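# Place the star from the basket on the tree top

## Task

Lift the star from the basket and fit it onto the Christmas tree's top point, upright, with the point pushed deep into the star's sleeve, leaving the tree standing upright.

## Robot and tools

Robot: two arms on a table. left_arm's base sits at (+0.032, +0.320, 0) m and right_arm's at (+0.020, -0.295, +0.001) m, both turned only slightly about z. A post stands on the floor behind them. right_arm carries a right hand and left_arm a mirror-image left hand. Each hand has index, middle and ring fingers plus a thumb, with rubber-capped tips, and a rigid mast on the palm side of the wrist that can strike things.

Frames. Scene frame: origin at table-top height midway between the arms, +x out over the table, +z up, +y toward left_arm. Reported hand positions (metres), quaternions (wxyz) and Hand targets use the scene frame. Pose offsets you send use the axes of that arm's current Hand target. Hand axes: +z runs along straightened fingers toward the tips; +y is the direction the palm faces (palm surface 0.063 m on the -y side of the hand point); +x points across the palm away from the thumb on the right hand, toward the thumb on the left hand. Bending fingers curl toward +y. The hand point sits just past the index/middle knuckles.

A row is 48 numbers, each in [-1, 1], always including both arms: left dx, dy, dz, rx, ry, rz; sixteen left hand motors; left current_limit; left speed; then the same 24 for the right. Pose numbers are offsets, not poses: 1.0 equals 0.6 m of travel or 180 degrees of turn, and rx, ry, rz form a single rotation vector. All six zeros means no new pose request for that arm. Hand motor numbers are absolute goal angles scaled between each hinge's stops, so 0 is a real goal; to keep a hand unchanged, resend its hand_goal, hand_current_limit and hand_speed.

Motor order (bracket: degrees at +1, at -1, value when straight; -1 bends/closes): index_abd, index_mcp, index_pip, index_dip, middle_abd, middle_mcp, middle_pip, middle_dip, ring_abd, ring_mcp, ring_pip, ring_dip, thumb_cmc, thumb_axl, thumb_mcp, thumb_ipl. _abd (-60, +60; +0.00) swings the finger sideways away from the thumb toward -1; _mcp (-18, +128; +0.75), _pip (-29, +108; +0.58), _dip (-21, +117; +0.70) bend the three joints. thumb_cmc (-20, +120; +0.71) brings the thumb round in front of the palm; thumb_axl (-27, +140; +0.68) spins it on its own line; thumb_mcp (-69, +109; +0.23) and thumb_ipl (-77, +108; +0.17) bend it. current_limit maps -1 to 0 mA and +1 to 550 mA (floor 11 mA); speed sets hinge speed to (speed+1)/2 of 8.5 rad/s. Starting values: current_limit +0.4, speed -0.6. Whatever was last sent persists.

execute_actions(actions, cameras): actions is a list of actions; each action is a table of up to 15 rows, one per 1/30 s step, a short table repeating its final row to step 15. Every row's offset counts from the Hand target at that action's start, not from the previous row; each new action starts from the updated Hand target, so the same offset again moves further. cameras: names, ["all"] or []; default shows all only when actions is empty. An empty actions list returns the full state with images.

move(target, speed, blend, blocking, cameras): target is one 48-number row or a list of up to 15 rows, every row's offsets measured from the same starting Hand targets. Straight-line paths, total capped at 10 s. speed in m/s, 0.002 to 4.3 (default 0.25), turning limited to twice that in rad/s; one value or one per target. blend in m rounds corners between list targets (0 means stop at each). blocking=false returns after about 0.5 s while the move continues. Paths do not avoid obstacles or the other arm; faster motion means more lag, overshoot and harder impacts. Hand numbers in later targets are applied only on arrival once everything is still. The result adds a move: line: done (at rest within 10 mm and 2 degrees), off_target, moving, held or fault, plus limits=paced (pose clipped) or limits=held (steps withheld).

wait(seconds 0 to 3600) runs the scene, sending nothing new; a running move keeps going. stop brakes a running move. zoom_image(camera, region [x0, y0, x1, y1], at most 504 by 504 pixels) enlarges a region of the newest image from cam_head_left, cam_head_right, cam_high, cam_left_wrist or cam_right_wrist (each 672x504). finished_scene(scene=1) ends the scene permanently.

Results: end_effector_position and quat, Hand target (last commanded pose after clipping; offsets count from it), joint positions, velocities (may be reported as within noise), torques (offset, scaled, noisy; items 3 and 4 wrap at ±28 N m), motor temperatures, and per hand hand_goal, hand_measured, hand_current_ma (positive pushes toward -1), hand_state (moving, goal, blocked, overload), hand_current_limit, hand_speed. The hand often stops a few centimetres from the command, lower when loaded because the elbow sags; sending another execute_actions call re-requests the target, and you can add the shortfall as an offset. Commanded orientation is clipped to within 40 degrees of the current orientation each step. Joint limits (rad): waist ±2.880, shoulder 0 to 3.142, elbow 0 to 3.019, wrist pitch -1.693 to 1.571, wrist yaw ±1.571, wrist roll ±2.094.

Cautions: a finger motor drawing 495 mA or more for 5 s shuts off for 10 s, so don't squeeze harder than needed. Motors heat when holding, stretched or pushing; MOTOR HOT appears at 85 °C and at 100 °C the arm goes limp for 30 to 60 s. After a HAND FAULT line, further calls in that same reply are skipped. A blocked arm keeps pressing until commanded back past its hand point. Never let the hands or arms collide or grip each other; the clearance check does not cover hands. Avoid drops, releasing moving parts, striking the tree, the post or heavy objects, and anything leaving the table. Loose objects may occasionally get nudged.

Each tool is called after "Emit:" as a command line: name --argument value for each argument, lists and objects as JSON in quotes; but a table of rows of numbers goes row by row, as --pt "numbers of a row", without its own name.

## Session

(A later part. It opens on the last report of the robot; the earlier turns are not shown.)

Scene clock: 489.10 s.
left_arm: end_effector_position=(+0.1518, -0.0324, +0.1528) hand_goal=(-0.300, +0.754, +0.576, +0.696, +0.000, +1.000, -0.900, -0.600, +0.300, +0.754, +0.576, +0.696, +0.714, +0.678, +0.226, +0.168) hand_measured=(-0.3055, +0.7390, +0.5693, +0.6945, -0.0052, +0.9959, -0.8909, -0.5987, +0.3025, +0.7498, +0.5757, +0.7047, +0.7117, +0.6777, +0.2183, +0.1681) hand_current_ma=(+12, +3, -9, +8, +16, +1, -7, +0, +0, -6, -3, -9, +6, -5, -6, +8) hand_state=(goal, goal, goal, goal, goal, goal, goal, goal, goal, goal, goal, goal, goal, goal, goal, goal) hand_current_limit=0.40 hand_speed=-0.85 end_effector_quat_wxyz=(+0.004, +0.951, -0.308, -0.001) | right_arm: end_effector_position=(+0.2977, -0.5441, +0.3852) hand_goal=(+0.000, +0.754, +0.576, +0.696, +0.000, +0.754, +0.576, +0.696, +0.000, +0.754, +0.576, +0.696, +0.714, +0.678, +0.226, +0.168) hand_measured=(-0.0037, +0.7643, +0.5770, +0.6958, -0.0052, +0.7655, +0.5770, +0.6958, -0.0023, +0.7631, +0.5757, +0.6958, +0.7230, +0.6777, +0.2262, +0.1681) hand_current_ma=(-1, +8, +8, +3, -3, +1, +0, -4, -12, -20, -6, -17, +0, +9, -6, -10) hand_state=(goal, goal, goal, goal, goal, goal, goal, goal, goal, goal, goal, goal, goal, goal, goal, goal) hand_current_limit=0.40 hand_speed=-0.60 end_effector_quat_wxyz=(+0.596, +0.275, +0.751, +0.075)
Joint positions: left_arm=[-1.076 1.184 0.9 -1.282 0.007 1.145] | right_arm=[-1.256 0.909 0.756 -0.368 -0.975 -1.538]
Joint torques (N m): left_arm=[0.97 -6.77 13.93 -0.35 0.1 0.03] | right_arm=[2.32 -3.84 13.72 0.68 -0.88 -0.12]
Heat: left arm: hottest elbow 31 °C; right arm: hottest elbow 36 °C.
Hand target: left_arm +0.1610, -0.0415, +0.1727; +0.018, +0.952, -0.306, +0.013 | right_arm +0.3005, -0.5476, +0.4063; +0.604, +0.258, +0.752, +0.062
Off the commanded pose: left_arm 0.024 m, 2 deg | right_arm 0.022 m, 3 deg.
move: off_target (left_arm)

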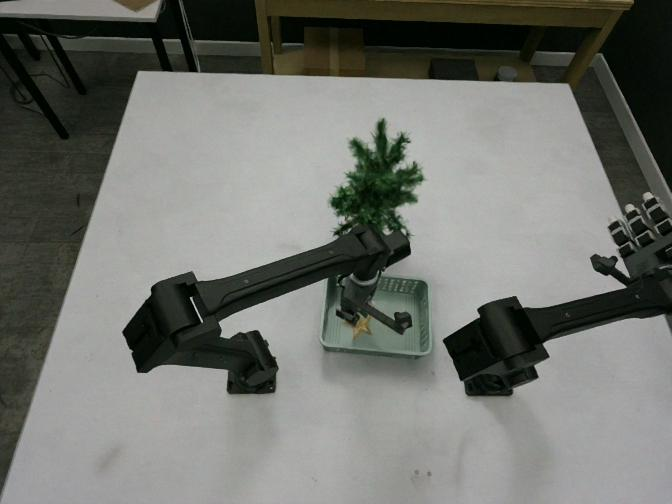

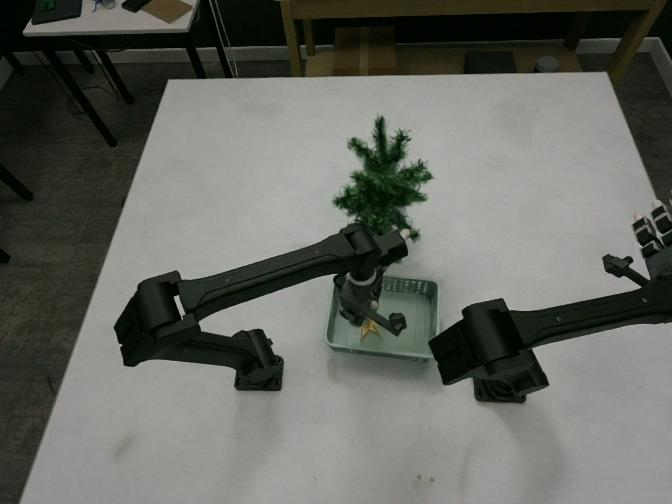

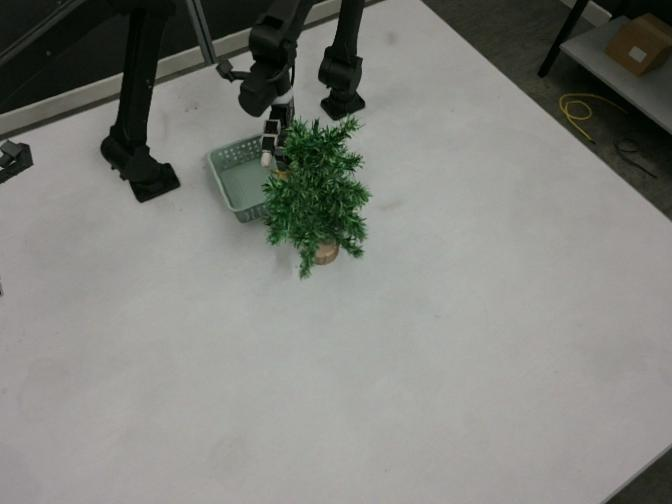

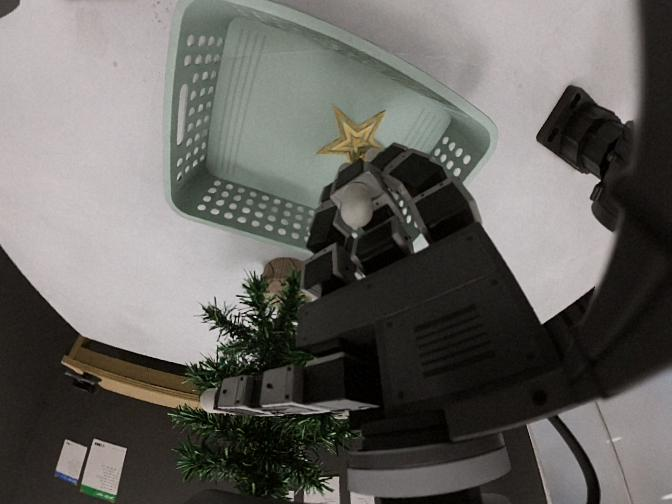

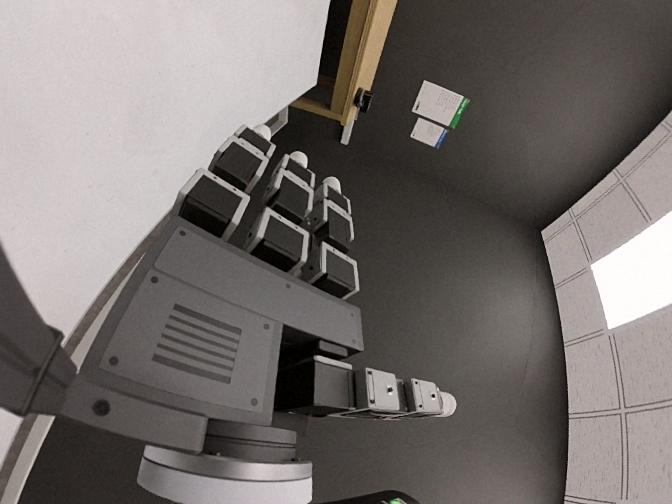

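Emit:
zoom_image --camera "cam_head_left" --region '[310, 270, 410, 350]'

Emit:
zoom_image --camera "cam_head_right" --region '[320, 280, 420, 360]'

Emit:
zoom_image --camera "cam_high" --region '[230, 100, 330, 180]'

Scaled by 5.040 from the camera's image (finer frame: 960x720).

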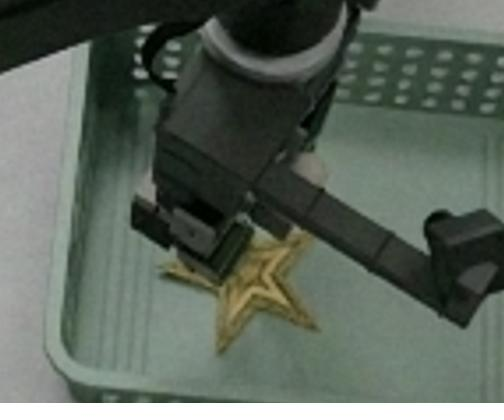

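Scaled by 5.040 from the camera's image (finer frame: 960x720).

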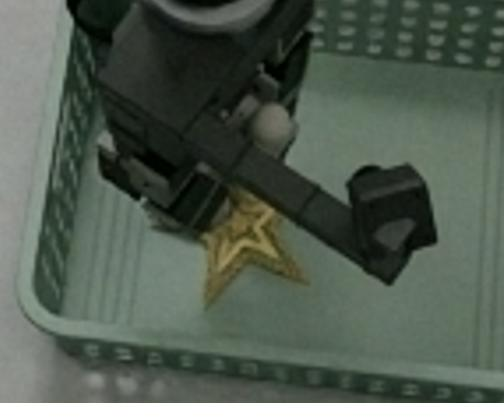

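Scaled by 5.040 from the camera's image (finer frame: 960x720).

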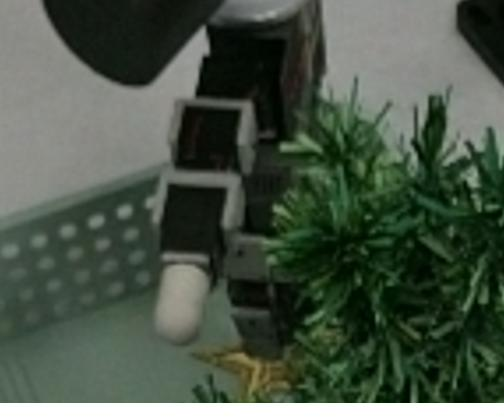

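Emit:
move --target '[-0.0157,-0.011,0.0575,0.008,-0.0112,0,-0.08,0.918,0.164,0.931,0,1,-0.9,-0.6,0.08,0.918,0.164,0.931,0.714,0.678,0.226,0.168,0.4,-0.7,0,0,0,0,0,0,0,0.754,0.576,0.696,0,0.754,0.576,0.696,0,0.754,0.576,0.696,0.714,0.678,0.226,0.168,0.4,-0.6]' --speed 0.05 --cameras '["cam_left_wrist"]'

Emit:
zoom_image --camera "cam_left_wrist" --region '[315, 112, 395, 192]'

Scene clock: 510.87 s.
left_arm: end_effector_position=(+0.1525, -0.0324, +0.1416) hand_goal=(-0.080, +0.918, +0.164, +0.932, +0.000, +1.000, -0.900, -0.600, +0.080, +0.918, +0.164, +0.932, +0.714, +0.678, +0.226, +0.168) hand_measured=(-0.0843, +0.9030, +0.1689, +0.9264, -0.0081, +0.9947, -0.8909, -0.5974, +0.0842, +0.9054, +0.1689, +0.9251, +0.7129, +0.6767, +0.2183, +0.1681) hand_current_ma=(+3, +8, -5, -2, +11, -5, -5, +5, +6, -17, -1, -1, +7, -4, -12, -3) hand_state=(goal, goal, goal, goal, goal, goal, goal, goal, goal, goal, goal, goal, goal, goal, goal, goal) hand_current_limit=0.40 hand_speed=-0.70 end_effector_quat_wxyz=(+0.002, +0.951, -0.308, +0.000) | right_arm: end_effector_position=(+0.2977, -0.5441, +0.3852) hand_goal=(+0.000, +0.754, +0.576, +0.696, +0.000, +0.754, +0.576, +0.696, +0.000, +0.754, +0.576, +0.696, +0.714, +0.678, +0.226, +0.168) hand_measured=(-0.0052, +0.7643, +0.5770, +0.6958, -0.0052, +0.7643, +0.5770, +0.6958, -0.0037, +0.7631, +0.5770, +0.6958, +0.7230, +0.6777, +0.2262, +0.1681) hand_current_ma=(+8, +15, +10, +8, +7, +3, +3, -4, +2, -3, +6, +5, +3, -5, -10, +6) hand_state=(goal, goal, goal, goal, goal, goal, goal, goal, goal, goal, goal, goal, goal, goal, goal, goal) hand_current_limit=0.40 hand_speed=-0.60 end_effector_quat_wxyz=(+0.596, +0.275, +0.751, +0.075)
Joint positions: left_arm=[-1.076 1.196 0.879 -1.251 0.003 1.145] | right_arm=[-1.256 0.909 0.756 -0.368 -0.975 -1.538]
Joint torques (N m): left_arm=[1.38 -5.77 9.96 0.29 -0.09 0.03] | right_arm=[2.26 -3.9 13.71 0.66 -0.88 -0.12]
Motor temperatures (°C): left_arm=[22 24 34 22 22 21] | right_arm=[20 19 37 20 21 20]
Heat: left arm: hottest elbow 34 °C; right arm: hottest elbow 37 °C.
Hand target: left_arm +0.1576, -0.0323, +0.1377; +0.001, +0.952, -0.307, +0.000 | right_arm +0.3005, -0.5476, +0.4063; +0.604, +0.258, +0.752, +0.062
Off the commanded pose: left_arm 0.006 m, 0 deg | right_arm 0.022 m, 3 deg.
move: done

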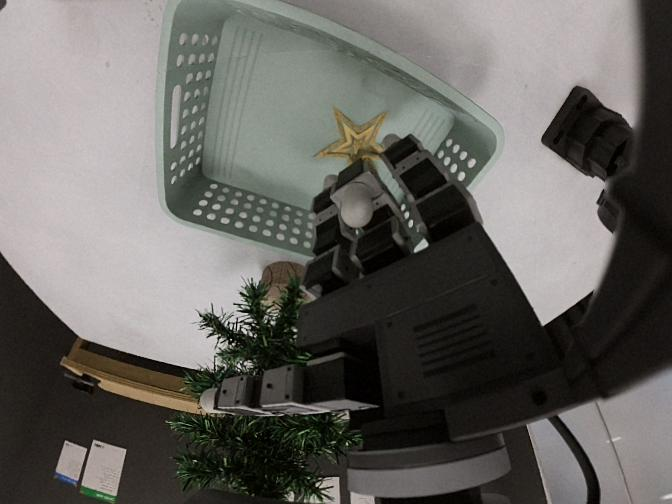

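Scaled by 6.300 from the camera's image (finer frame: 960x720).

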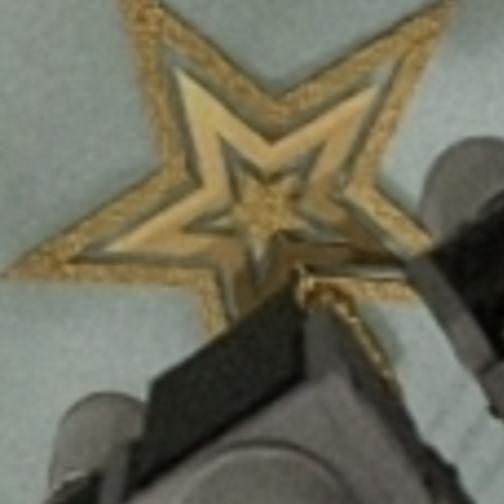

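Emit:
move --target '[0,0,0.024,0,0,0,-0.08,0.918,0.164,0.931,0,1,-0.9,-0.6,0.08,0.918,0.164,0.931,0.714,0.678,0.226,0.168,0.4,-0.7,0,0,0,0,0,0,0,0.754,0.576,0.696,0,0.754,0.576,0.696,0,0.754,0.576,0.696,0.714,0.678,0.226,0.168,0.4,-0.6]' --speed 0.05 --cameras '["cam_left_wrist"]'

Emit:
zoom_image --camera "cam_left_wrist" --region '[315, 112, 395, 192]'

Scene clock: 514.13 s.
left_arm: end_effector_position=(+0.1526, -0.0325, +0.1272) hand_goal=(-0.080, +0.918, +0.164, +0.932, +0.000, +1.000, -0.900, -0.600, +0.080, +0.918, +0.164, +0.932, +0.714, +0.678, +0.226, +0.168) hand_measured=(-0.0843, +0.9030, +0.1689, +0.9277, -0.0066, +0.9959, -0.8909, -0.5974, +0.0842, +0.9054, +0.1702, +0.9251, +0.7129, +0.6777, +0.2173, +0.1672) hand_current_ma=(+5, +5, -1, -7, +5, +0, -5, +1, +3, -1, -5, -5, +3, -7, -8, +7) hand_state=(goal, goal, goal, goal, goal, goal, goal, goal, goal, goal, goal, goal, goal, goal, goal, goal) hand_current_limit=0.40 hand_speed=-0.70 end_effector_quat_wxyz=(+0.002, +0.951, -0.308, +0.000) | right_arm: end_effector_position=(+0.2977, -0.5441, +0.3852) hand_goal=(+0.000, +0.754, +0.576, +0.696, +0.000, +0.754, +0.576, +0.696, +0.000, +0.754, +0.576, +0.696, +0.714, +0.678, +0.226, +0.168) hand_measured=(-0.0037, +0.7643, +0.5770, +0.6958, -0.0052, +0.7655, +0.5770, +0.6958, -0.0037, +0.7631, +0.5770, +0.6958, +0.7230, +0.6777, +0.2252, +0.1672) hand_current_ma=(+9, +19, -14, +18, -11, +1, +13, -15, +1, -11, -8, +2, +28, +17, +11, +13) hand_state=(goal, goal, goal, goal, goal, goal, goal, goal, goal, goal, goal, goal, goal, goal, goal, goal) hand_current_limit=0.40 hand_speed=-0.60 end_effector_quat_wxyz=(+0.596, +0.275, +0.751, +0.075)
Joint positions: left_arm=[-1.076 1.211 0.851 -1.208 0.003 1.145] | right_arm=[-1.256 0.909 0.756 -0.368 -0.975 -1.538]
Joint torques (N m): left_arm=[1.2 -5.77 9.76 0.31 -0.09 0.04] | right_arm=[2.32 -3.84 13.71 0.68 -0.87 -0.12]
Heat: left arm: hottest elbow 33 °C; right arm: hottest elbow 37 °C.
Hand target: left_arm +0.1576, -0.0323, +0.1234; +0.001, +0.952, -0.307, +0.000 | right_arm +0.3005, -0.5476, +0.4063; +0.604, +0.258, +0.752, +0.062
Off the commanded pose: left_arm 0.006 m, 0 deg | right_arm 0.022 m, 3 deg.
move: done

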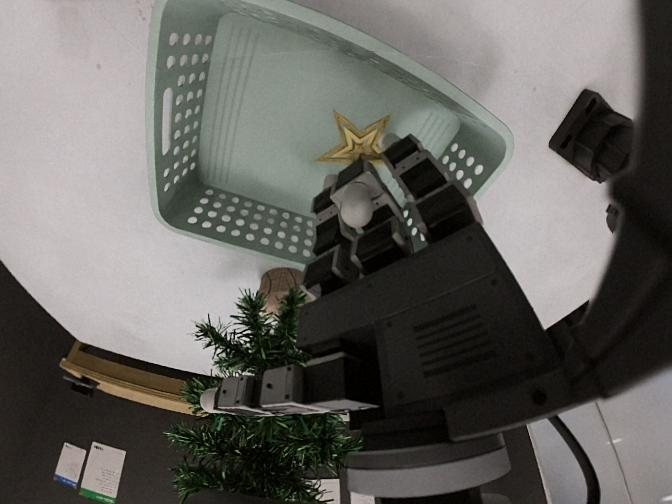

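Scaled by 6.300 from the camera's image (finer frame: 960x720).

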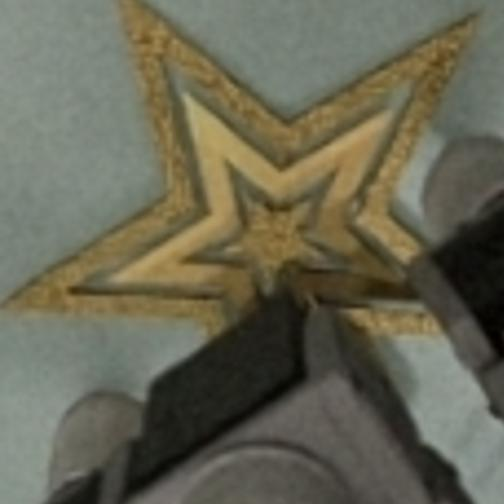

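Emit:
move --pt "-0.0155 0.0148 -0.045 0 0 0.011 -0.08 0.918 0.164 0.931 0 1 -0.9 -0.6 0.08 0.918 0.164 0.931 0.714 0.678 0.226 0.168 0.4 -0.7 0 0 0 0 0 0 0 0.754 0.576 0.696 0 0.754 0.576 0.696 0 0.754 0.576 0.696 0.714 0.678 0.226 0.168 0.4 -0.6" --pt "-0.0155 0.0148 0 0 0 0.011 -0.08 0.918 0.164 0.931 0 1 -0.9 -0.6 0.08 0.918 0.164 0.931 0.714 0.678 0.226 0.168 0.4 -0.7 0 0 0 0 0 0 0 0.754 0.576 0.696 0 0.754 0.576 0.696 0 0.754 0.576 0.696 0.714 0.678 0.226 0.168 0.4 -0.6" --speed 0.05 --cameras '["cam_left_wrist"]'

Emit:
zoom_image --camera "cam_left_wrist" --region '[315, 112, 395, 192]'

Scene clock: 526.30 s.
left_arm: end_effector_position=(+0.1486, -0.0316, +0.1282) hand_goal=(-0.080, +0.918, +0.164, +0.932, +0.000, +1.000, -0.900, -0.600, +0.080, +0.918, +0.164, +0.932, +0.714, +0.678, +0.226, +0.168) hand_measured=(-0.0858, +0.9042, +0.1715, +0.9277, -0.0066, +0.9959, -0.8897, -0.5974, +0.0827, +0.9054, +0.1702, +0.9251, +0.7129, +0.6777, +0.2173, +0.1681) hand_current_ma=(+12, +11, -5, +7, +2, -3, -7, -1, +3, -8, -9, -10, -5, -3, -8, +3) hand_state=(goal, goal, goal, goal, goal, goal, goal, goal, goal, goal, goal, goal, goal, goal, goal, goal) hand_current_limit=0.40 hand_speed=-0.70 end_effector_quat_wxyz=(+0.002, +0.950, -0.313, +0.001) | right_arm: end_effector_position=(+0.2977, -0.5441, +0.3852) hand_goal=(+0.000, +0.754, +0.576, +0.696, +0.000, +0.754, +0.576, +0.696, +0.000, +0.754, +0.576, +0.696, +0.714, +0.678, +0.226, +0.168) hand_measured=(-0.0037, +0.7643, +0.5770, +0.6958, -0.0052, +0.7643, +0.5770, +0.6958, -0.0037, +0.7631, +0.5770, +0.6958, +0.7217, +0.6767, +0.2262, +0.1681) hand_current_ma=(-7, +12, +13, +6, -27, +5, +1, -23, -1, -3, +20, -7, -8, +0, -4, +7) hand_state=(goal, goal, goal, goal, goal, goal, goal, goal, goal, goal, goal, goal, goal, goal, goal, goal) hand_current_limit=0.40 hand_speed=-0.60 end_effector_quat_wxyz=(+0.596, +0.275, +0.751, +0.075)
Joint positions: left_arm=[-1.084 1.203 0.847 -1.21 0.002 1.147] | right_arm=[-1.256 0.909 0.756 -0.368 -0.975 -1.538]
Joint torques (N m): left_arm=[-0.67 -5.42 9.69 0.34 -0.06 0.06] | right_arm=[2.2 -3.84 13.71 0.66 -0.88 -0.13]
Heat: left arm: hottest elbow 32 °C; right arm: hottest elbow 37 °C.
Hand target: left_arm +0.1449, -0.0340, +0.1233; +0.001, +0.946, -0.323, +0.000 | right_arm +0.3005, -0.5476, +0.4063; +0.604, +0.258, +0.752, +0.062
Off the commanded pose: left_arm 0.007 m, 1 deg | right_arm 0.022 m, 3 deg.
move: done

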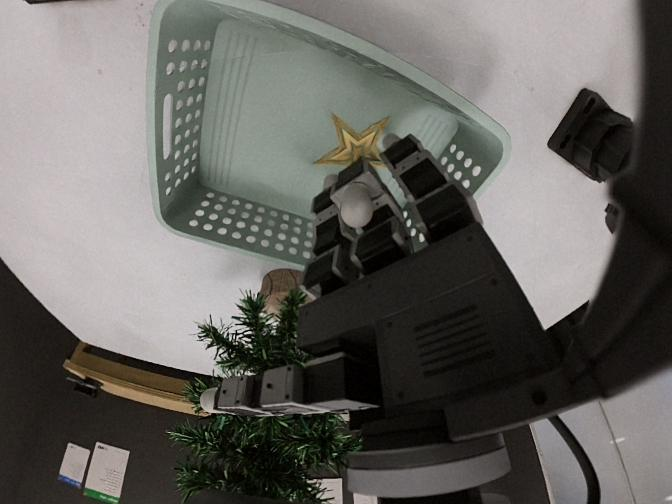

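Scaled by 6.300 from the camera's image (finer frame: 960x720).

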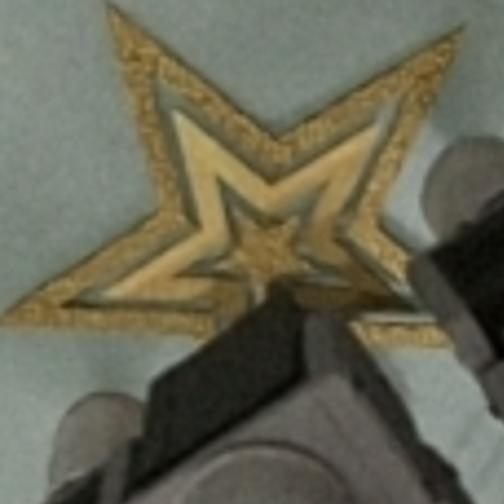

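Emit:
move --target '[0,0,0,0,0,0.009,-0.08,0.918,0.164,0.931,0,1,-0.9,-0.6,0.08,0.918,0.164,0.931,0.714,0.678,0.226,0.168,0.4,-0.7,0,0,0,0,0,0,0,0.754,0.576,0.696,0,0.754,0.576,0.696,0,0.754,0.576,0.696,0.714,0.678,0.226,0.168,0.4,-0.6]' --speed 0.05 --cameras '["cam_left_wrist"]'

Emit:
zoom_image --camera "cam_left_wrist" --region '[315, 112, 395, 192]'

Scene clock: 529.30 s.
left_arm: end_effector_position=(+0.1460, -0.0305, +0.1266) hand_goal=(-0.080, +0.918, +0.164, +0.932, +0.000, +1.000, -0.900, -0.600, +0.080, +0.918, +0.164, +0.932, +0.714, +0.678, +0.226, +0.168) hand_measured=(-0.0858, +0.9042, +0.1689, +0.9277, -0.0066, +0.9947, -0.8909, -0.5987, +0.0827, +0.9054, +0.1702, +0.9251, +0.7129, +0.6777, +0.2183, +0.1681) hand_current_ma=(+3, +11, -8, -7, +8, -2, -5, -4, +6, -5, -1, -11, -4, -1, -7, +5) hand_state=(goal, goal, goal, goal, goal, goal, goal, goal, goal, goal, goal, goal, goal, goal, goal, goal) hand_current_limit=0.40 hand_speed=-0.70 end_effector_quat_wxyz=(+0.001, +0.944, -0.329, -0.001) | right_arm: end_effector_position=(+0.2977, -0.5441, +0.3852) hand_goal=(+0.000, +0.754, +0.576, +0.696, +0.000, +0.754, +0.576, +0.696, +0.000, +0.754, +0.576, +0.696, +0.714, +0.678, +0.226, +0.168) hand_measured=(-0.0037, +0.7643, +0.5770, +0.6958, -0.0037, +0.7655, +0.5770, +0.6958, -0.0037, +0.7631, +0.5770, +0.6958, +0.7230, +0.6777, +0.2262, +0.1681) hand_current_ma=(+13, +7, +11, +28, -16, +8, -1, -13, -6, -13, +13, +4, +14, +6, -8, +8) hand_state=(goal, goal, goal, goal, goal, goal, goal, goal, goal, goal, goal, goal, goal, goal, goal, goal) hand_current_limit=0.40 hand_speed=-0.60 end_effector_quat_wxyz=(+0.596, +0.275, +0.751, +0.075)
Joint positions: left_arm=[-1.084 1.207 0.847 -1.21 0.002 1.179] | right_arm=[-1.256 0.909 0.756 -0.368 -0.975 -1.538]
Joint torques (N m): left_arm=[-0.15 -5.19 10.06 0.38 -0.06 0.05] | right_arm=[2.2 -3.96 13.72 0.68 -0.89 -0.12]
Heat: left arm: hottest elbow 32 °C; right arm: hottest elbow 37 °C.
Hand target: left_arm +0.1450, -0.0340, +0.1233; +0.001, +0.942, -0.336, +0.000 | right_arm +0.3005, -0.5476, +0.4063; +0.604, +0.258, +0.752, +0.062
Off the commanded pose: left_arm 0.005 m, 1 deg | right_arm 0.022 m, 3 deg.
move: done

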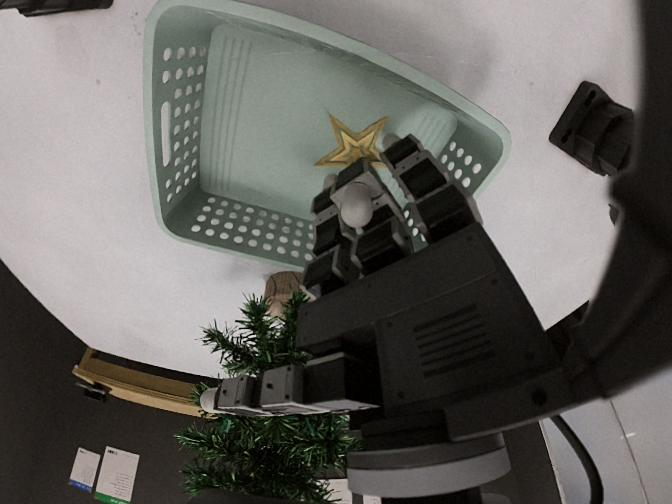

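Scaled by 6.300 from the camera's image (finer frame: 960x720).

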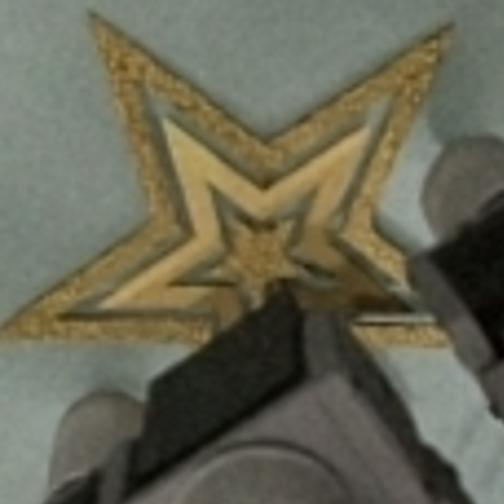

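Emit:
move --pt "0 0 0.013 0 0 0 -0.08 0.918 0.164 0.931 0 1 -0.9 -0.6 0.08 0.918 0.164 0.931 0.714 0.678 0.226 0.168 0.4 -0.7 0 0 0 0 0 0 0 0.754 0.576 0.696 0 0.754 0.576 0.696 0 0.754 0.576 0.696 0.714 0.678 0.226 0.168 0.4 -0.6" --pt "0.0196 0.0122 -0.031 -0.0087 0.0139 0 -0.08 0.918 0.164 0.931 0 1 -0.9 -0.6 0.08 0.918 0.164 0.931 0.714 0.678 0.226 0.168 0.4 -0.7 0 0 0 0 0 0 0 0.754 0.576 0.696 0 0.754 0.576 0.696 0 0.754 0.576 0.696 0.714 0.678 0.226 0.168 0.4 -0.6" --speed 0.03 --cameras '["cam_left_wrist"]'

Emit:
zoom_image --camera "cam_left_wrist" --region '[315, 112, 395, 192]'

Scene clock: 536.30 s.
left_arm: end_effector_position=(+0.1463, -0.0328, +0.1208) hand_goal=(-0.080, +0.918, +0.164, +0.932, +0.000, +1.000, -0.900, -0.600, +0.080, +0.918, +0.164, +0.932, +0.714, +0.678, +0.226, +0.168) hand_measured=(-0.0858, +0.9042, +0.1702, +0.9264, -0.0052, +0.9959, -0.8909, -0.5987, +0.0827, +0.9054, +0.1689, +0.9251, +0.7129, +0.6777, +0.2183, +0.1672) hand_current_ma=(+7, +7, -9, +4, +8, -3, -5, +1, +7, -6, -5, -8, +9, -4, -8, +0) hand_state=(goal, goal, goal, goal, goal, goal, goal, goal, goal, goal, goal, goal, goal, goal, goal, goal) hand_current_limit=0.40 hand_speed=-0.70 end_effector_quat_wxyz=(+0.005, +0.944, -0.329, +0.000) | right_arm: end_effector_position=(+0.2977, -0.5441, +0.3852) hand_goal=(+0.000, +0.754, +0.576, +0.696, +0.000, +0.754, +0.576, +0.696, +0.000, +0.754, +0.576, +0.696, +0.714, +0.678, +0.226, +0.168) hand_measured=(-0.0037, +0.7643, +0.5770, +0.6958, -0.0037, +0.7643, +0.5770, +0.6958, -0.0037, +0.7631, +0.5770, +0.6958, +0.7230, +0.6767, +0.2262, +0.1681) hand_current_ma=(+4, +13, +6, +12, -11, +9, +2, -18, +7, -14, -1, -11, +10, +3, +17, +2) hand_state=(goal, goal, goal, goal, goal, goal, goal, goal, goal, goal, goal, goal, goal, goal, goal, goal) hand_current_limit=0.40 hand_speed=-0.60 end_effector_quat_wxyz=(+0.596, +0.275, +0.751, +0.075)
Joint positions: left_arm=[-1.084 1.217 0.837 -1.185 0.007 1.179] | right_arm=[-1.256 0.909 0.756 -0.368 -0.975 -1.538]
Joint torques (N m): left_arm=[-0.67 -7.24 13.72 -0.24 0.11 0.03] | right_arm=[2.2 -3.9 13.74 0.66 -0.88 -0.12]
Heat: left arm: hottest elbow 31 °C; right arm: hottest elbow 37 °C.
Hand target: left_arm +0.1494, -0.0471, +0.1420; +0.021, +0.941, -0.336, +0.016 | right_arm +0.3005, -0.5476, +0.4063; +0.604, +0.258, +0.752, +0.062
Off the commanded pose: left_arm 0.026 m, 3 deg | right_arm 0.022 m, 3 deg.
move: off_target (left_arm)

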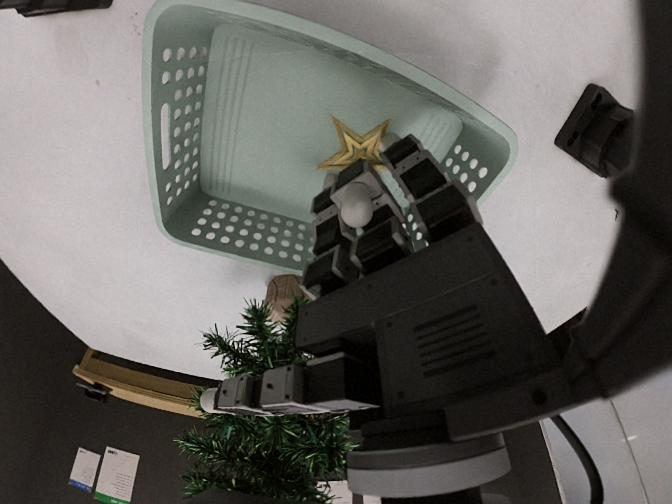

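Scaled by 6.300 from the camera's image (finer frame: 960x720).

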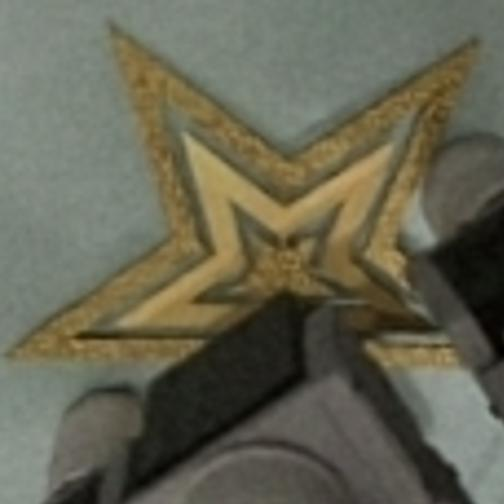

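Emit:
move --target '[0,0,-0.008,0,0,0,-0.08,0.918,0.164,0.931,0,1,-0.9,-0.6,0.08,0.918,0.164,0.931,0.714,0.678,0.226,0.168,0.4,-0.7,0,0,0,0,0,0,0,0.754,0.576,0.696,0,0.754,0.576,0.696,0,0.754,0.576,0.696,0.714,0.678,0.226,0.168,0.4,-0.6]' --speed 0.03 --cameras '["cam_left_wrist"]'

Emit:
zoom_image --camera "cam_left_wrist" --region '[315, 112, 395, 192]'

Scene clock: 539.27 s.
left_arm: end_effector_position=(+0.1470, -0.0341, +0.1268) hand_goal=(-0.080, +0.918, +0.164, +0.932, +0.000, +1.000, -0.900, -0.600, +0.080, +0.918, +0.164, +0.932, +0.714, +0.678, +0.226, +0.168) hand_measured=(-0.0858, +0.9042, +0.1689, +0.9264, -0.0052, +0.9947, -0.8922, -0.5987, +0.0827, +0.9054, +0.1689, +0.9264, +0.7129, +0.6767, +0.2173, +0.1681) hand_current_ma=(+6, +4, -8, +0, +1, -1, +0, -4, +6, +1, -3, -9, +1, -10, -7, +14) hand_state=(goal, goal, goal, goal, goal, goal, goal, goal, goal, goal, goal, goal, goal, goal, goal, goal) hand_current_limit=0.40 hand_speed=-0.70 end_effector_quat_wxyz=(+0.007, +0.944, -0.329, +0.002) | right_arm: end_effector_position=(+0.2977, -0.5441, +0.3852) hand_goal=(+0.000, +0.754, +0.576, +0.696, +0.000, +0.754, +0.576, +0.696, +0.000, +0.754, +0.576, +0.696, +0.714, +0.678, +0.226, +0.168) hand_measured=(-0.0037, +0.7643, +0.5757, +0.6958, -0.0037, +0.7643, +0.5770, +0.6958, -0.0037, +0.7631, +0.5770, +0.6958, +0.7230, +0.6777, +0.2262, +0.1681) hand_current_ma=(+25, +23, +7, +0, -13, -1, +27, -2, -7, +5, +1, +3, +2, +12, -2, -3) hand_state=(goal, goal, goal, goal, goal, goal, goal, goal, goal, goal, goal, goal, goal, goal, goal, goal) hand_current_limit=0.40 hand_speed=-0.60 end_effector_quat_wxyz=(+0.596, +0.275, +0.751, +0.075)
Joint positions: left_arm=[-1.084 1.21 0.847 -1.196 0.007 1.179] | right_arm=[-1.256 0.909 0.756 -0.368 -0.975 -1.538]
Joint torques (N m): left_arm=[-0.44 -7.3 13.72 -0.42 0.11 0.01] | right_arm=[2.26 -3.78 13.7 0.65 -0.89 -0.12]
Heat: left arm: hottest elbow 32 °C; right arm: hottest elbow 37 °C.
Hand target: left_arm +0.1494, -0.0468, +0.1467; +0.021, +0.941, -0.336, +0.016 | right_arm +0.3005, -0.5476, +0.4063; +0.604, +0.258, +0.752, +0.062
Off the commanded pose: left_arm 0.024 m, 2 deg | right_arm 0.022 m, 3 deg.
move: off_target (left_arm)

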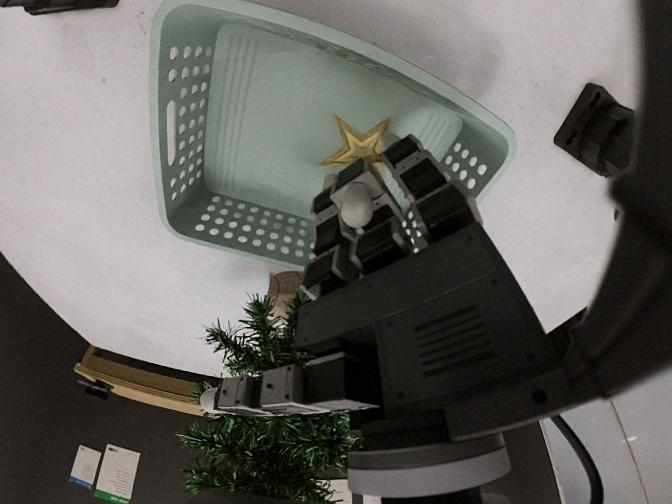

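Scaled by 6.300 from the camera's image (finer frame: 960x720).

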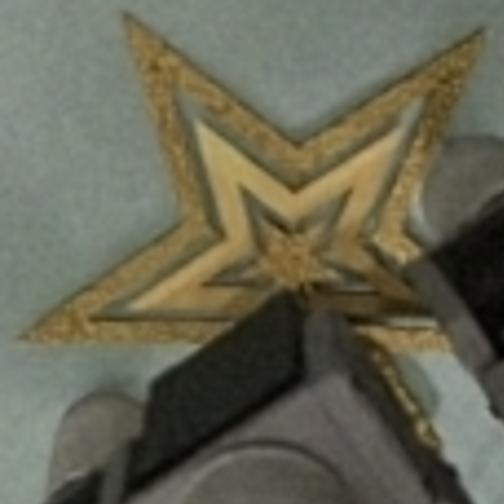

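Emit:
move --pt "-0.0258 -0.016 0.0518 0.0087 -0.0139 0 -0.08 0.918 0.164 0.931 0 1 -0.9 -0.6 0.08 0.918 0.164 0.931 0.714 0.678 0.226 0.168 0.4 -0.7 0 0 0 0 0 0 0 0.754 0.576 0.696 0 0.754 0.576 0.696 0 0.754 0.576 0.696 0.714 0.678 0.226 0.168 0.4 -0.6" --pt "-0.0047 -0.0029 0.0089 0 0 0 -0.08 0.918 0.164 0.931 0 1 -0.9 -0.6 0.08 0.918 0.164 0.931 0.714 0.678 0.226 0.168 0.4 -0.7 0 0 0 0 0 0 0 0.754 0.576 0.696 0 0.754 0.576 0.696 0 0.754 0.576 0.696 0.714 0.678 0.226 0.168 0.4 -0.6" --speed 0.03 --cameras '["cam_left_wrist"]'

Emit:
zoom_image --camera "cam_left_wrist" --region '[315, 112, 395, 192]'

Scene clock: 545.53 s.
left_arm: end_effector_position=(+0.1446, -0.0300, +0.1204) hand_goal=(-0.080, +0.918, +0.164, +0.932, +0.000, +1.000, -0.900, -0.600, +0.080, +0.918, +0.164, +0.932, +0.714, +0.678, +0.226, +0.168) hand_measured=(-0.0858, +0.9042, +0.1702, +0.9264, -0.0066, +0.9935, -0.8922, -0.5987, +0.0842, +0.9054, +0.1689, +0.9328, +0.7142, +0.6767, +0.2183, +0.1681) hand_current_ma=(+12, +9, -6, -3, +6, -1, -5, +0, +7, +0, -8, -11, +3, -8, -5, +7) hand_state=(goal, goal, goal, goal, goal, goal, goal, goal, goal, goal, goal, goal, goal, goal, goal, goal) hand_current_limit=0.40 hand_speed=-0.70 end_effector_quat_wxyz=(+0.005, +0.944, -0.330, +0.000) | right_arm: end_effector_position=(+0.2977, -0.5441, +0.3852) hand_goal=(+0.000, +0.754, +0.576, +0.696, +0.000, +0.754, +0.576, +0.696, +0.000, +0.754, +0.576, +0.696, +0.714, +0.678, +0.226, +0.168) hand_measured=(-0.0037, +0.7643, +0.5770, +0.6958, -0.0052, +0.7643, +0.5770, +0.6958, -0.0037, +0.7631, +0.5770, +0.6958, +0.7230, +0.6767, +0.2252, +0.1681) hand_current_ma=(+5, +23, +8, +6, -5, +11, +2, +13, +7, -9, +9, +4, +26, +8, +4, -4) hand_state=(goal, goal, goal, goal, goal, goal, goal, goal, goal, goal, goal, goal, goal, goal, goal, goal) hand_current_limit=0.40 hand_speed=-0.60 end_effector_quat_wxyz=(+0.596, +0.275, +0.751, +0.075)
Joint positions: left_arm=[-1.084 1.208 0.828 -1.185 0.007 1.181] | right_arm=[-1.256 0.909 0.756 -0.368 -0.975 -1.538]
Joint torques (N m): left_arm=[-0.26 -7 13.68 -0.25 0.12 0.03] | right_arm=[2.2 -3.84 13.72 0.69 -0.88 -0.12]
Heat: left arm: hottest elbow 32 °C; right arm: hottest elbow 37 °C.
Hand target: left_arm +0.1484, -0.0440, +0.1412; +0.021, +0.941, -0.336, +0.016 | right_arm +0.3005, -0.5476, +0.4063; +0.604, +0.258, +0.752, +0.062
Off the commanded pose: left_arm 0.025 m, 3 deg | right_arm 0.022 m, 3 deg.
move: off_target (left_arm)

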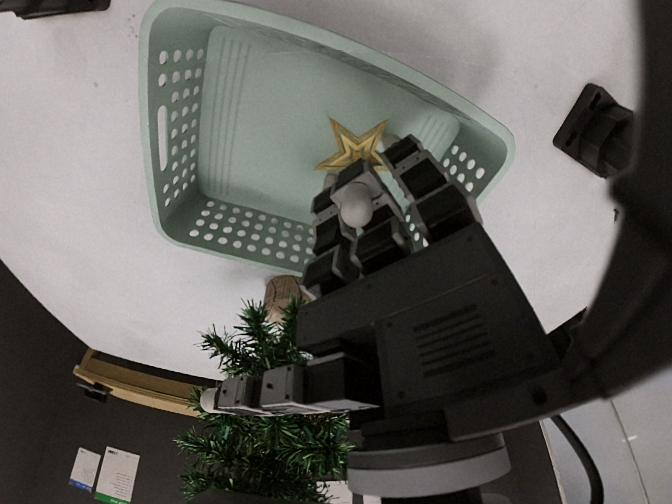

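Scaled by 6.300 from the camera's image (finer frame: 960x720).

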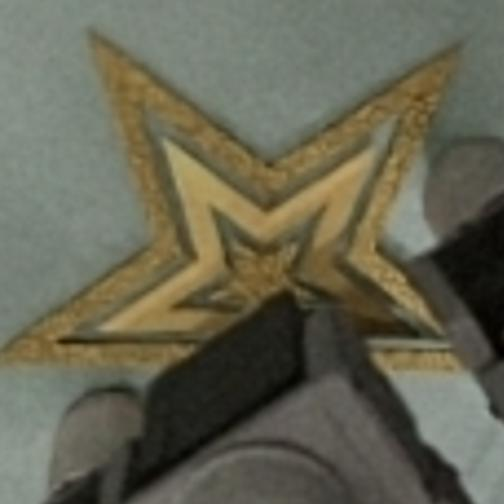

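Emit:
execute_actions --actions '[[[0,0,0,0,0,0,-0.15,0.918,0.164,0.931,0,1,-0.9,-0.6,0.15,0.918,0.164,0.931,0.714,0.678,0.226,0.168,0.4,-0.85,0,0,0,0,0,0,0,0.754,0.576,0.696,0,0.754,0.576,0.696,0,0.754,0.576,0.696,0.714,0.678,0.226,0.168,0.4,-0.6]],[[0,0,0,0,0,0,-0.15,0.754,0.576,0.696,0,1,-0.9,-0.6,0.15,0.754,0.576,0.696,0.714,0.678,0.226,0.168,0.4,-0.85,0,0,0,0,0,0,0,0.754,0.576,0.696,0,0.754,0.576,0.696,0,0.754,0.576,0.696,0.714,0.678,0.226,0.168,0.4,-0.6]]]' --cameras '["cam_left_wrist"]'

Emit:
zoom_image --camera "cam_left_wrist" --region '[315, 112, 395, 192]'

Scene clock: 548.97 s.
left_arm: end_effector_position=(+0.1446, -0.0309, +0.1217) hand_goal=(-0.150, +0.754, +0.576, +0.696, +0.000, +1.000, -0.900, -0.600, +0.150, +0.754, +0.576, +0.696, +0.714, +0.678, +0.226, +0.168) hand_measured=(-0.1326, +0.7511, +0.5667, +0.6996, -0.0052, +0.9947, -0.8909, -0.5987, +0.1369, +0.7462, +0.5475, +0.6932, +0.7142, +0.6767, +0.2173, +0.1681) hand_current_ma=(+2, +9, -4, +1, +10, +5, -6, -4, +5, -5, -8, -6, +1, -8, -13, +0) hand_state=(goal, goal, goal, goal, goal, goal, goal, goal, goal, goal, blocked, goal, goal, goal, goal, goal) hand_current_limit=0.40 hand_speed=-0.85 end_effector_quat_wxyz=(+0.007, +0.944, -0.330, +0.000) | right_arm: end_effector_position=(+0.2977, -0.5441, +0.3852) hand_goal=(+0.000, +0.754, +0.576, +0.696, +0.000, +0.754, +0.576, +0.696, +0.000, +0.754, +0.576, +0.696, +0.714, +0.678, +0.226, +0.168) hand_measured=(-0.0037, +0.7643, +0.5770, +0.6958, -0.0052, +0.7643, +0.5770, +0.6958, -0.0037, +0.7631, +0.5770, +0.6958, +0.7230, +0.6767, +0.2262, +0.1681) hand_current_ma=(+9, +14, +17, -1, -21, +8, +10, +2, +12, -17, +18, +1, +23, +12, +10, +16) hand_state=(goal, goal, goal, goal, goal, goal, goal, goal, goal, goal, goal, goal, goal, goal, goal, goal) hand_current_limit=0.40 hand_speed=-0.60 end_effector_quat_wxyz=(+0.596, +0.275, +0.751, +0.075)
Joint positions: left_arm=[-1.084 1.207 0.83 -1.185 0.01 1.181] | right_arm=[-1.256 0.909 0.756 -0.368 -0.975 -1.538]
Joint torques (N m): left_arm=[-0.21 -6.83 13.6 -0.2 0.05 0.02] | right_arm=[2.2 -3.78 13.71 0.66 -0.89 -0.12]
Heat: left arm: hottest elbow 32 °C; right arm: hottest elbow 37 °C.
Hand target: left_arm +0.1483, -0.0440, +0.1412; +0.021, +0.941, -0.336, +0.016 | right_arm +0.3005, -0.5476, +0.4063; +0.604, +0.258, +0.752, +0.062
Off the commanded pose: left_arm 0.024 m, 3 deg | right_arm 0.022 m, 3 deg.

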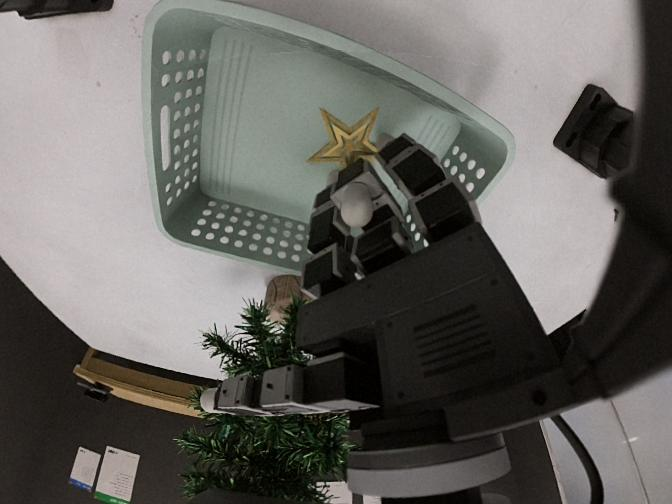

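Scaled by 6.300 from the camera's image (finer frame: 960x720).

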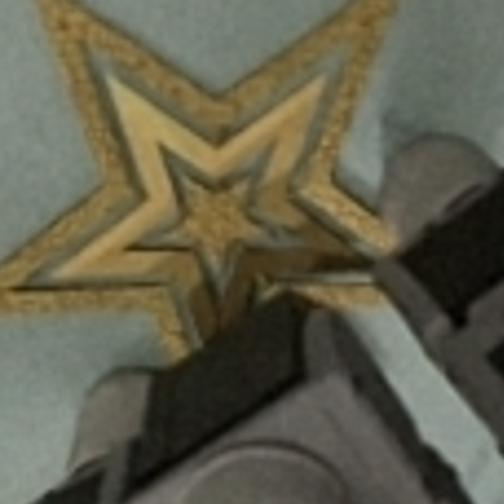

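Emit:
execute_actions --actions '[[[0,0,0,0,0,0,-0.06,0.754,0.576,0.696,0,1,-0.9,-0.6,0.06,0.754,0.576,0.696,0.714,0.678,0.226,0.168,0.4,-0.85,0,0,0,0,0,0,0,0.754,0.576,0.696,0,0.754,0.576,0.696,0,0.754,0.576,0.696,0.714,0.678,0.226,0.168,0.4,-0.6]],[[0,0,0,0,0,0,-0.06,0.918,0.164,0.931,0,1,-0.9,-0.6,0.06,0.918,0.164,0.931,0.714,0.678,0.226,0.168,0.4,-0.85,0,0,0,0,0,0,0,0.754,0.576,0.696,0,0.754,0.576,0.696,0,0.754,0.576,0.696,0.714,0.678,0.226,0.168,0.4,-0.6]]]' --cameras '[]'

Emit:
move --pt "-0.0147 0.0088 -0.0068 0.0087 -0.0139 -0.0186 -0.06 0.918 0.164 0.931 0 1 -0.9 -0.6 0.06 0.918 0.164 0.931 0.714 0.678 0.226 0.168 0.4 -0.7 0 0 0 0 0 0 0 0.754 0.576 0.696 0 0.754 0.576 0.696 0 0.754 0.576 0.696 0.714 0.678 0.226 0.168 0.4 -0.6" --pt "-0.017 0.0073 0.0437 0.0087 -0.0139 -0.0186 -0.06 0.918 0.164 0.931 0 1 -0.9 -0.6 0.06 0.918 0.164 0.931 0.714 0.678 0.226 0.168 0.4 -0.7 0 0 0 0 0 0 0 0.754 0.576 0.696 0 0.754 0.576 0.696 0 0.754 0.576 0.696 0.714 0.678 0.226 0.168 0.4 -0.6" --speed 0.04 --cameras '["cam_left_wrist"]'

Emit:
zoom_image --camera "cam_left_wrist" --region '[315, 112, 395, 192]'

Scene clock: 576.77 s.
left_arm: end_effector_position=(+0.1449, -0.0313, +0.1223) hand_goal=(-0.060, +0.918, +0.164, +0.932, +0.000, +1.000, -0.900, -0.600, +0.060, +0.918, +0.164, +0.932, +0.714, +0.678, +0.226, +0.168) hand_measured=(-0.0696, +0.8982, +0.1728, +0.9238, -0.0052, +0.9959, -0.8897, -0.5974, +0.0637, +0.9018, +0.1728, +0.9226, +0.7129, +0.6777, +0.2183, +0.1681) hand_current_ma=(+1, +0, -10, -3, +6, +4, -8, -5, +10, -10, -5, -8, +3, -4, -12, -3) hand_state=(goal, blocked, goal, goal, goal, goal, goal, goal, goal, goal, goal, goal, goal, goal, goal, goal) hand_current_limit=0.40 hand_speed=-0.85 end_effector_quat_wxyz=(+0.007, +0.944, -0.330, +0.001) | right_arm: end_effector_position=(+0.2977, -0.5441, +0.3852) hand_goal=(+0.000, +0.754, +0.576, +0.696, +0.000, +0.754, +0.576, +0.696, +0.000, +0.754, +0.576, +0.696, +0.714, +0.678, +0.226, +0.168) hand_measured=(-0.0037, +0.7643, +0.5770, +0.6958, -0.0037, +0.7655, +0.5770, +0.6958, -0.0037, +0.7631, +0.5757, +0.6958, +0.7230, +0.6767, +0.2252, +0.1672) hand_current_ma=(+6, -7, +9, +3, +6, +12, +0, -1, +0, -8, +7, -14, +20, +11, +3, -28) hand_state=(goal, goal, goal, goal, goal, goal, goal, goal, goal, goal, goal, goal, goal, goal, goal, goal) hand_current_limit=0.40 hand_speed=-0.60 end_effector_quat_wxyz=(+0.596, +0.275, +0.751, +0.075)
Joint positions: left_arm=[-1.084 1.207 0.831 -1.185 0.01 1.181] | right_arm=[-1.256 0.909 0.756 -0.368 -0.975 -1.538]
Joint torques (N m): left_arm=[-0.32 -6.95 13.49 -0.23 0.03 0.02] | right_arm=[2.2 -3.84 13.71 0.66 -0.88 -0.13]
Heat: left arm: hottest elbow 33 °C; right arm: hottest elbow 37 °C.
Hand target: left_arm +0.1483, -0.0440, +0.1412; +0.021, +0.941, -0.336, +0.016 | right_arm +0.3005, -0.5476, +0.4063; +0.604, +0.258, +0.752, +0.062
Off the commanded pose: left_arm 0.023 m, 3 deg | right_arm 0.022 m, 3 deg.

Scene clock: 579.13 s.
left_arm: end_effector_position=(+0.1405, -0.0392, +0.1193) hand_goal=(-0.060, +0.918, +0.164, +0.932, +0.000, +1.000, -0.900, -0.600, +0.060, +0.918, +0.164, +0.932, +0.714, +0.678, +0.226, +0.168) hand_measured=(-0.0696, +0.8970, +0.1715, +0.9238, -0.0037, +0.9959, -0.8909, -0.5974, +0.0651, +0.9030, +0.1638, +0.9328, +0.7129, +0.6777, +0.2183, +0.1681) hand_current_ma=(+9, -3, -9, -2, +14, -9, -9, -1, +7, -11, -3, -2, +1, -14, -6, +6) hand_state=(goal, blocked, goal, goal, goal, goal, goal, goal, goal, goal, goal, goal, goal, goal, goal, goal) hand_current_limit=0.40 hand_speed=-0.70 end_effector_quat_wxyz=(+0.003, +0.952, -0.307, +0.000) | right_arm: end_effector_position=(+0.2977, -0.5441, +0.3852) hand_goal=(+0.000, +0.754, +0.576, +0.696, +0.000, +0.754, +0.576, +0.696, +0.000, +0.754, +0.576, +0.696, +0.714, +0.678, +0.226, +0.168) hand_measured=(-0.0037, +0.7643, +0.5770, +0.6958, -0.0052, +0.7643, +0.5770, +0.6958, -0.0037, +0.7631, +0.5770, +0.6958, +0.7230, +0.6777, +0.2262, +0.1672) hand_current_ma=(+10, +10, -12, +17, -15, +14, +1, -5, +8, +5, +4, -5, +14, -7, +2, -19) hand_state=(goal, goal, goal, goal, goal, goal, goal, goal, goal, goal, goal, goal, goal, goal, goal, goal) hand_current_limit=0.40 hand_speed=-0.60 end_effector_quat_wxyz=(+0.596, +0.275, +0.751, +0.075)
Joint positions: left_arm=[-1.12 1.219 0.835 -1.183 0.004 1.097] | right_arm=[-1.256 0.909 0.756 -0.368 -0.975 -1.538]
Joint torques (N m): left_arm=[-0.56 -5.54 9.66 0.39 -0.08 -0.13] | right_arm=[2.26 -3.9 13.71 0.66 -0.88 -0.13]
Heat: left arm: hottest elbow 33 °C; right arm: hottest elbow 37 °C.
Hand target: left_arm +0.1380, -0.0422, +0.1146; +0.001, +0.951, -0.309, +0.000 | right_arm +0.3005, -0.5476, +0.4063; +0.604, +0.258, +0.752, +0.062
Off the commanded pose: left_arm 0.006 m, 0 deg | right_arm 0.022 m, 3 deg.
move: done

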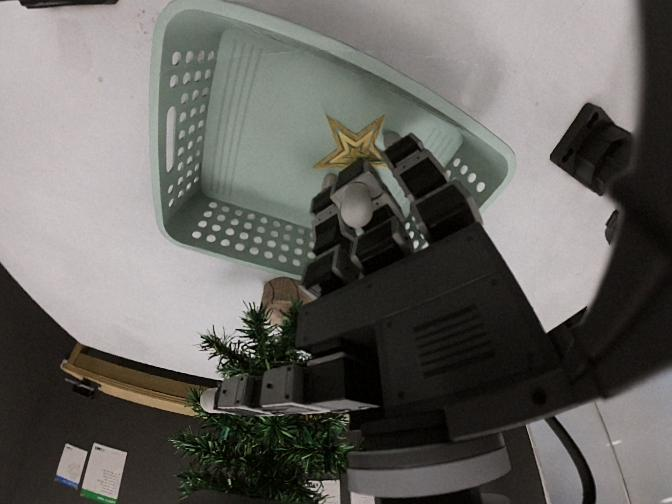

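Scaled by 6.300 from the camera's image (finer frame: 960x720).

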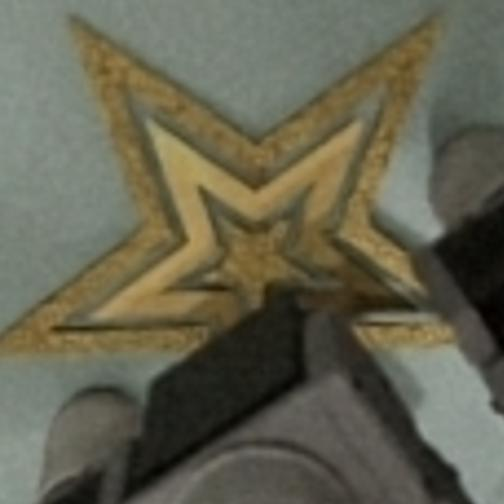

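Emit:
move --pt "0.0012 0.0017 -0.05 0 0 -0.0171 -0.06 0.918 0.164 0.931 0 1 -0.9 -0.6 0.06 0.918 0.164 0.931 0.714 0.678 0.226 0.168 0.4 -0.7 0 0 0 0 0 0 0 0.754 0.576 0.696 0 0.754 0.576 0.696 0 0.754 0.576 0.696 0.714 0.678 0.226 0.168 0.4 -0.6" --pt "0.0012 0.0017 0 0 0 -0.0171 -0.06 0.918 0.164 0.931 0 1 -0.9 -0.6 0.06 0.918 0.164 0.931 0.714 0.678 0.226 0.168 0.4 -0.7 0 0 0 0 0 0 0 0.754 0.576 0.696 0 0.754 0.576 0.696 0 0.754 0.576 0.696 0.714 0.678 0.226 0.168 0.4 -0.6" --speed 0.04 --cameras '["cam_left_wrist"]'

Emit:
zoom_image --camera "cam_left_wrist" --region '[315, 112, 395, 192]'

Scene clock: 589.87 s.
left_arm: end_effector_position=(+0.1408, -0.0405, +0.1194) hand_goal=(-0.060, +0.918, +0.164, +0.932, +0.000, +1.000, -0.900, -0.600, +0.060, +0.918, +0.164, +0.932, +0.714, +0.678, +0.226, +0.168) hand_measured=(-0.0447, +0.8970, +0.1561, +0.9238, -0.0037, +0.9959, -0.8909, -0.5987, +0.0637, +0.9066, +0.1651, +0.9353, +0.7142, +0.6767, +0.2173, +0.1681) hand_current_ma=(+3, +6, -12, +4, +7, +1, -8, -3, -2, -11, -9, -8, +9, -7, -6, +2) hand_state=(goal, blocked, goal, goal, goal, goal, goal, goal, goal, goal, goal, goal, goal, goal, goal, goal) hand_current_limit=0.40 hand_speed=-0.70 end_effector_quat_wxyz=(+0.003, +0.960, -0.281, +0.000) | right_arm: end_effector_position=(+0.2977, -0.5441, +0.3852) hand_goal=(+0.000, +0.754, +0.576, +0.696, +0.000, +0.754, +0.576, +0.696, +0.000, +0.754, +0.576, +0.696, +0.714, +0.678, +0.226, +0.168) hand_measured=(-0.0037, +0.7643, +0.5770, +0.6958, -0.0037, +0.7655, +0.5770, +0.6958, -0.0037, +0.7631, +0.5757, +0.6958, +0.7230, +0.6777, +0.2262, +0.1672) hand_current_ma=(-2, +24, +9, +16, +5, +4, -3, -5, +13, -11, -11, -8, +12, +5, +4, -6) hand_state=(goal, goal, goal, goal, goal, goal, goal, goal, goal, goal, goal, goal, goal, goal, goal, goal) hand_current_limit=0.40 hand_speed=-0.60 end_effector_quat_wxyz=(+0.596, +0.275, +0.751, +0.075)
Joint positions: left_arm=[-1.132 1.213 0.83 -1.184 0.004 1.031] | right_arm=[-1.256 0.909 0.756 -0.368 -0.975 -1.538]
Joint torques (N m): left_arm=[-0.79 -5.42 9.62 0.38 -0.07 -0.14] | right_arm=[2.2 -3.9 13.71 0.69 -0.87 -0.13]
Heat: left arm: hottest elbow 33 °C; right arm: hottest elbow 37 °C.
Hand target: left_arm +0.1381, -0.0436, +0.1148; +0.001, +0.959, -0.283, +0.000 | right_arm +0.3005, -0.5476, +0.4063; +0.604, +0.258, +0.752, +0.062
Off the commanded pose: left_arm 0.006 m, 0 deg | right_arm 0.022 m, 3 deg.
move: done

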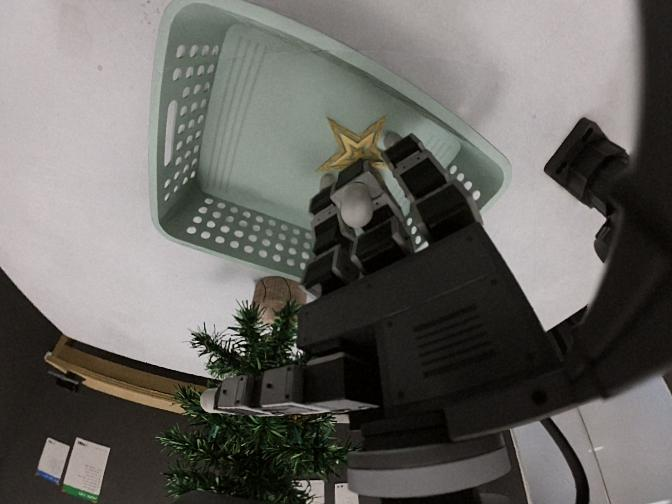

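Scaled by 6.300 from the camera's image (finer frame: 960x720).

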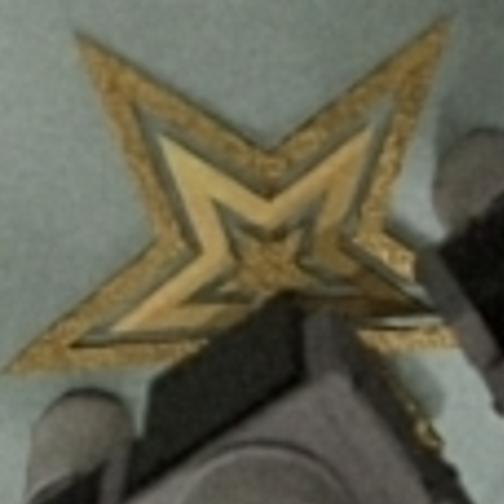

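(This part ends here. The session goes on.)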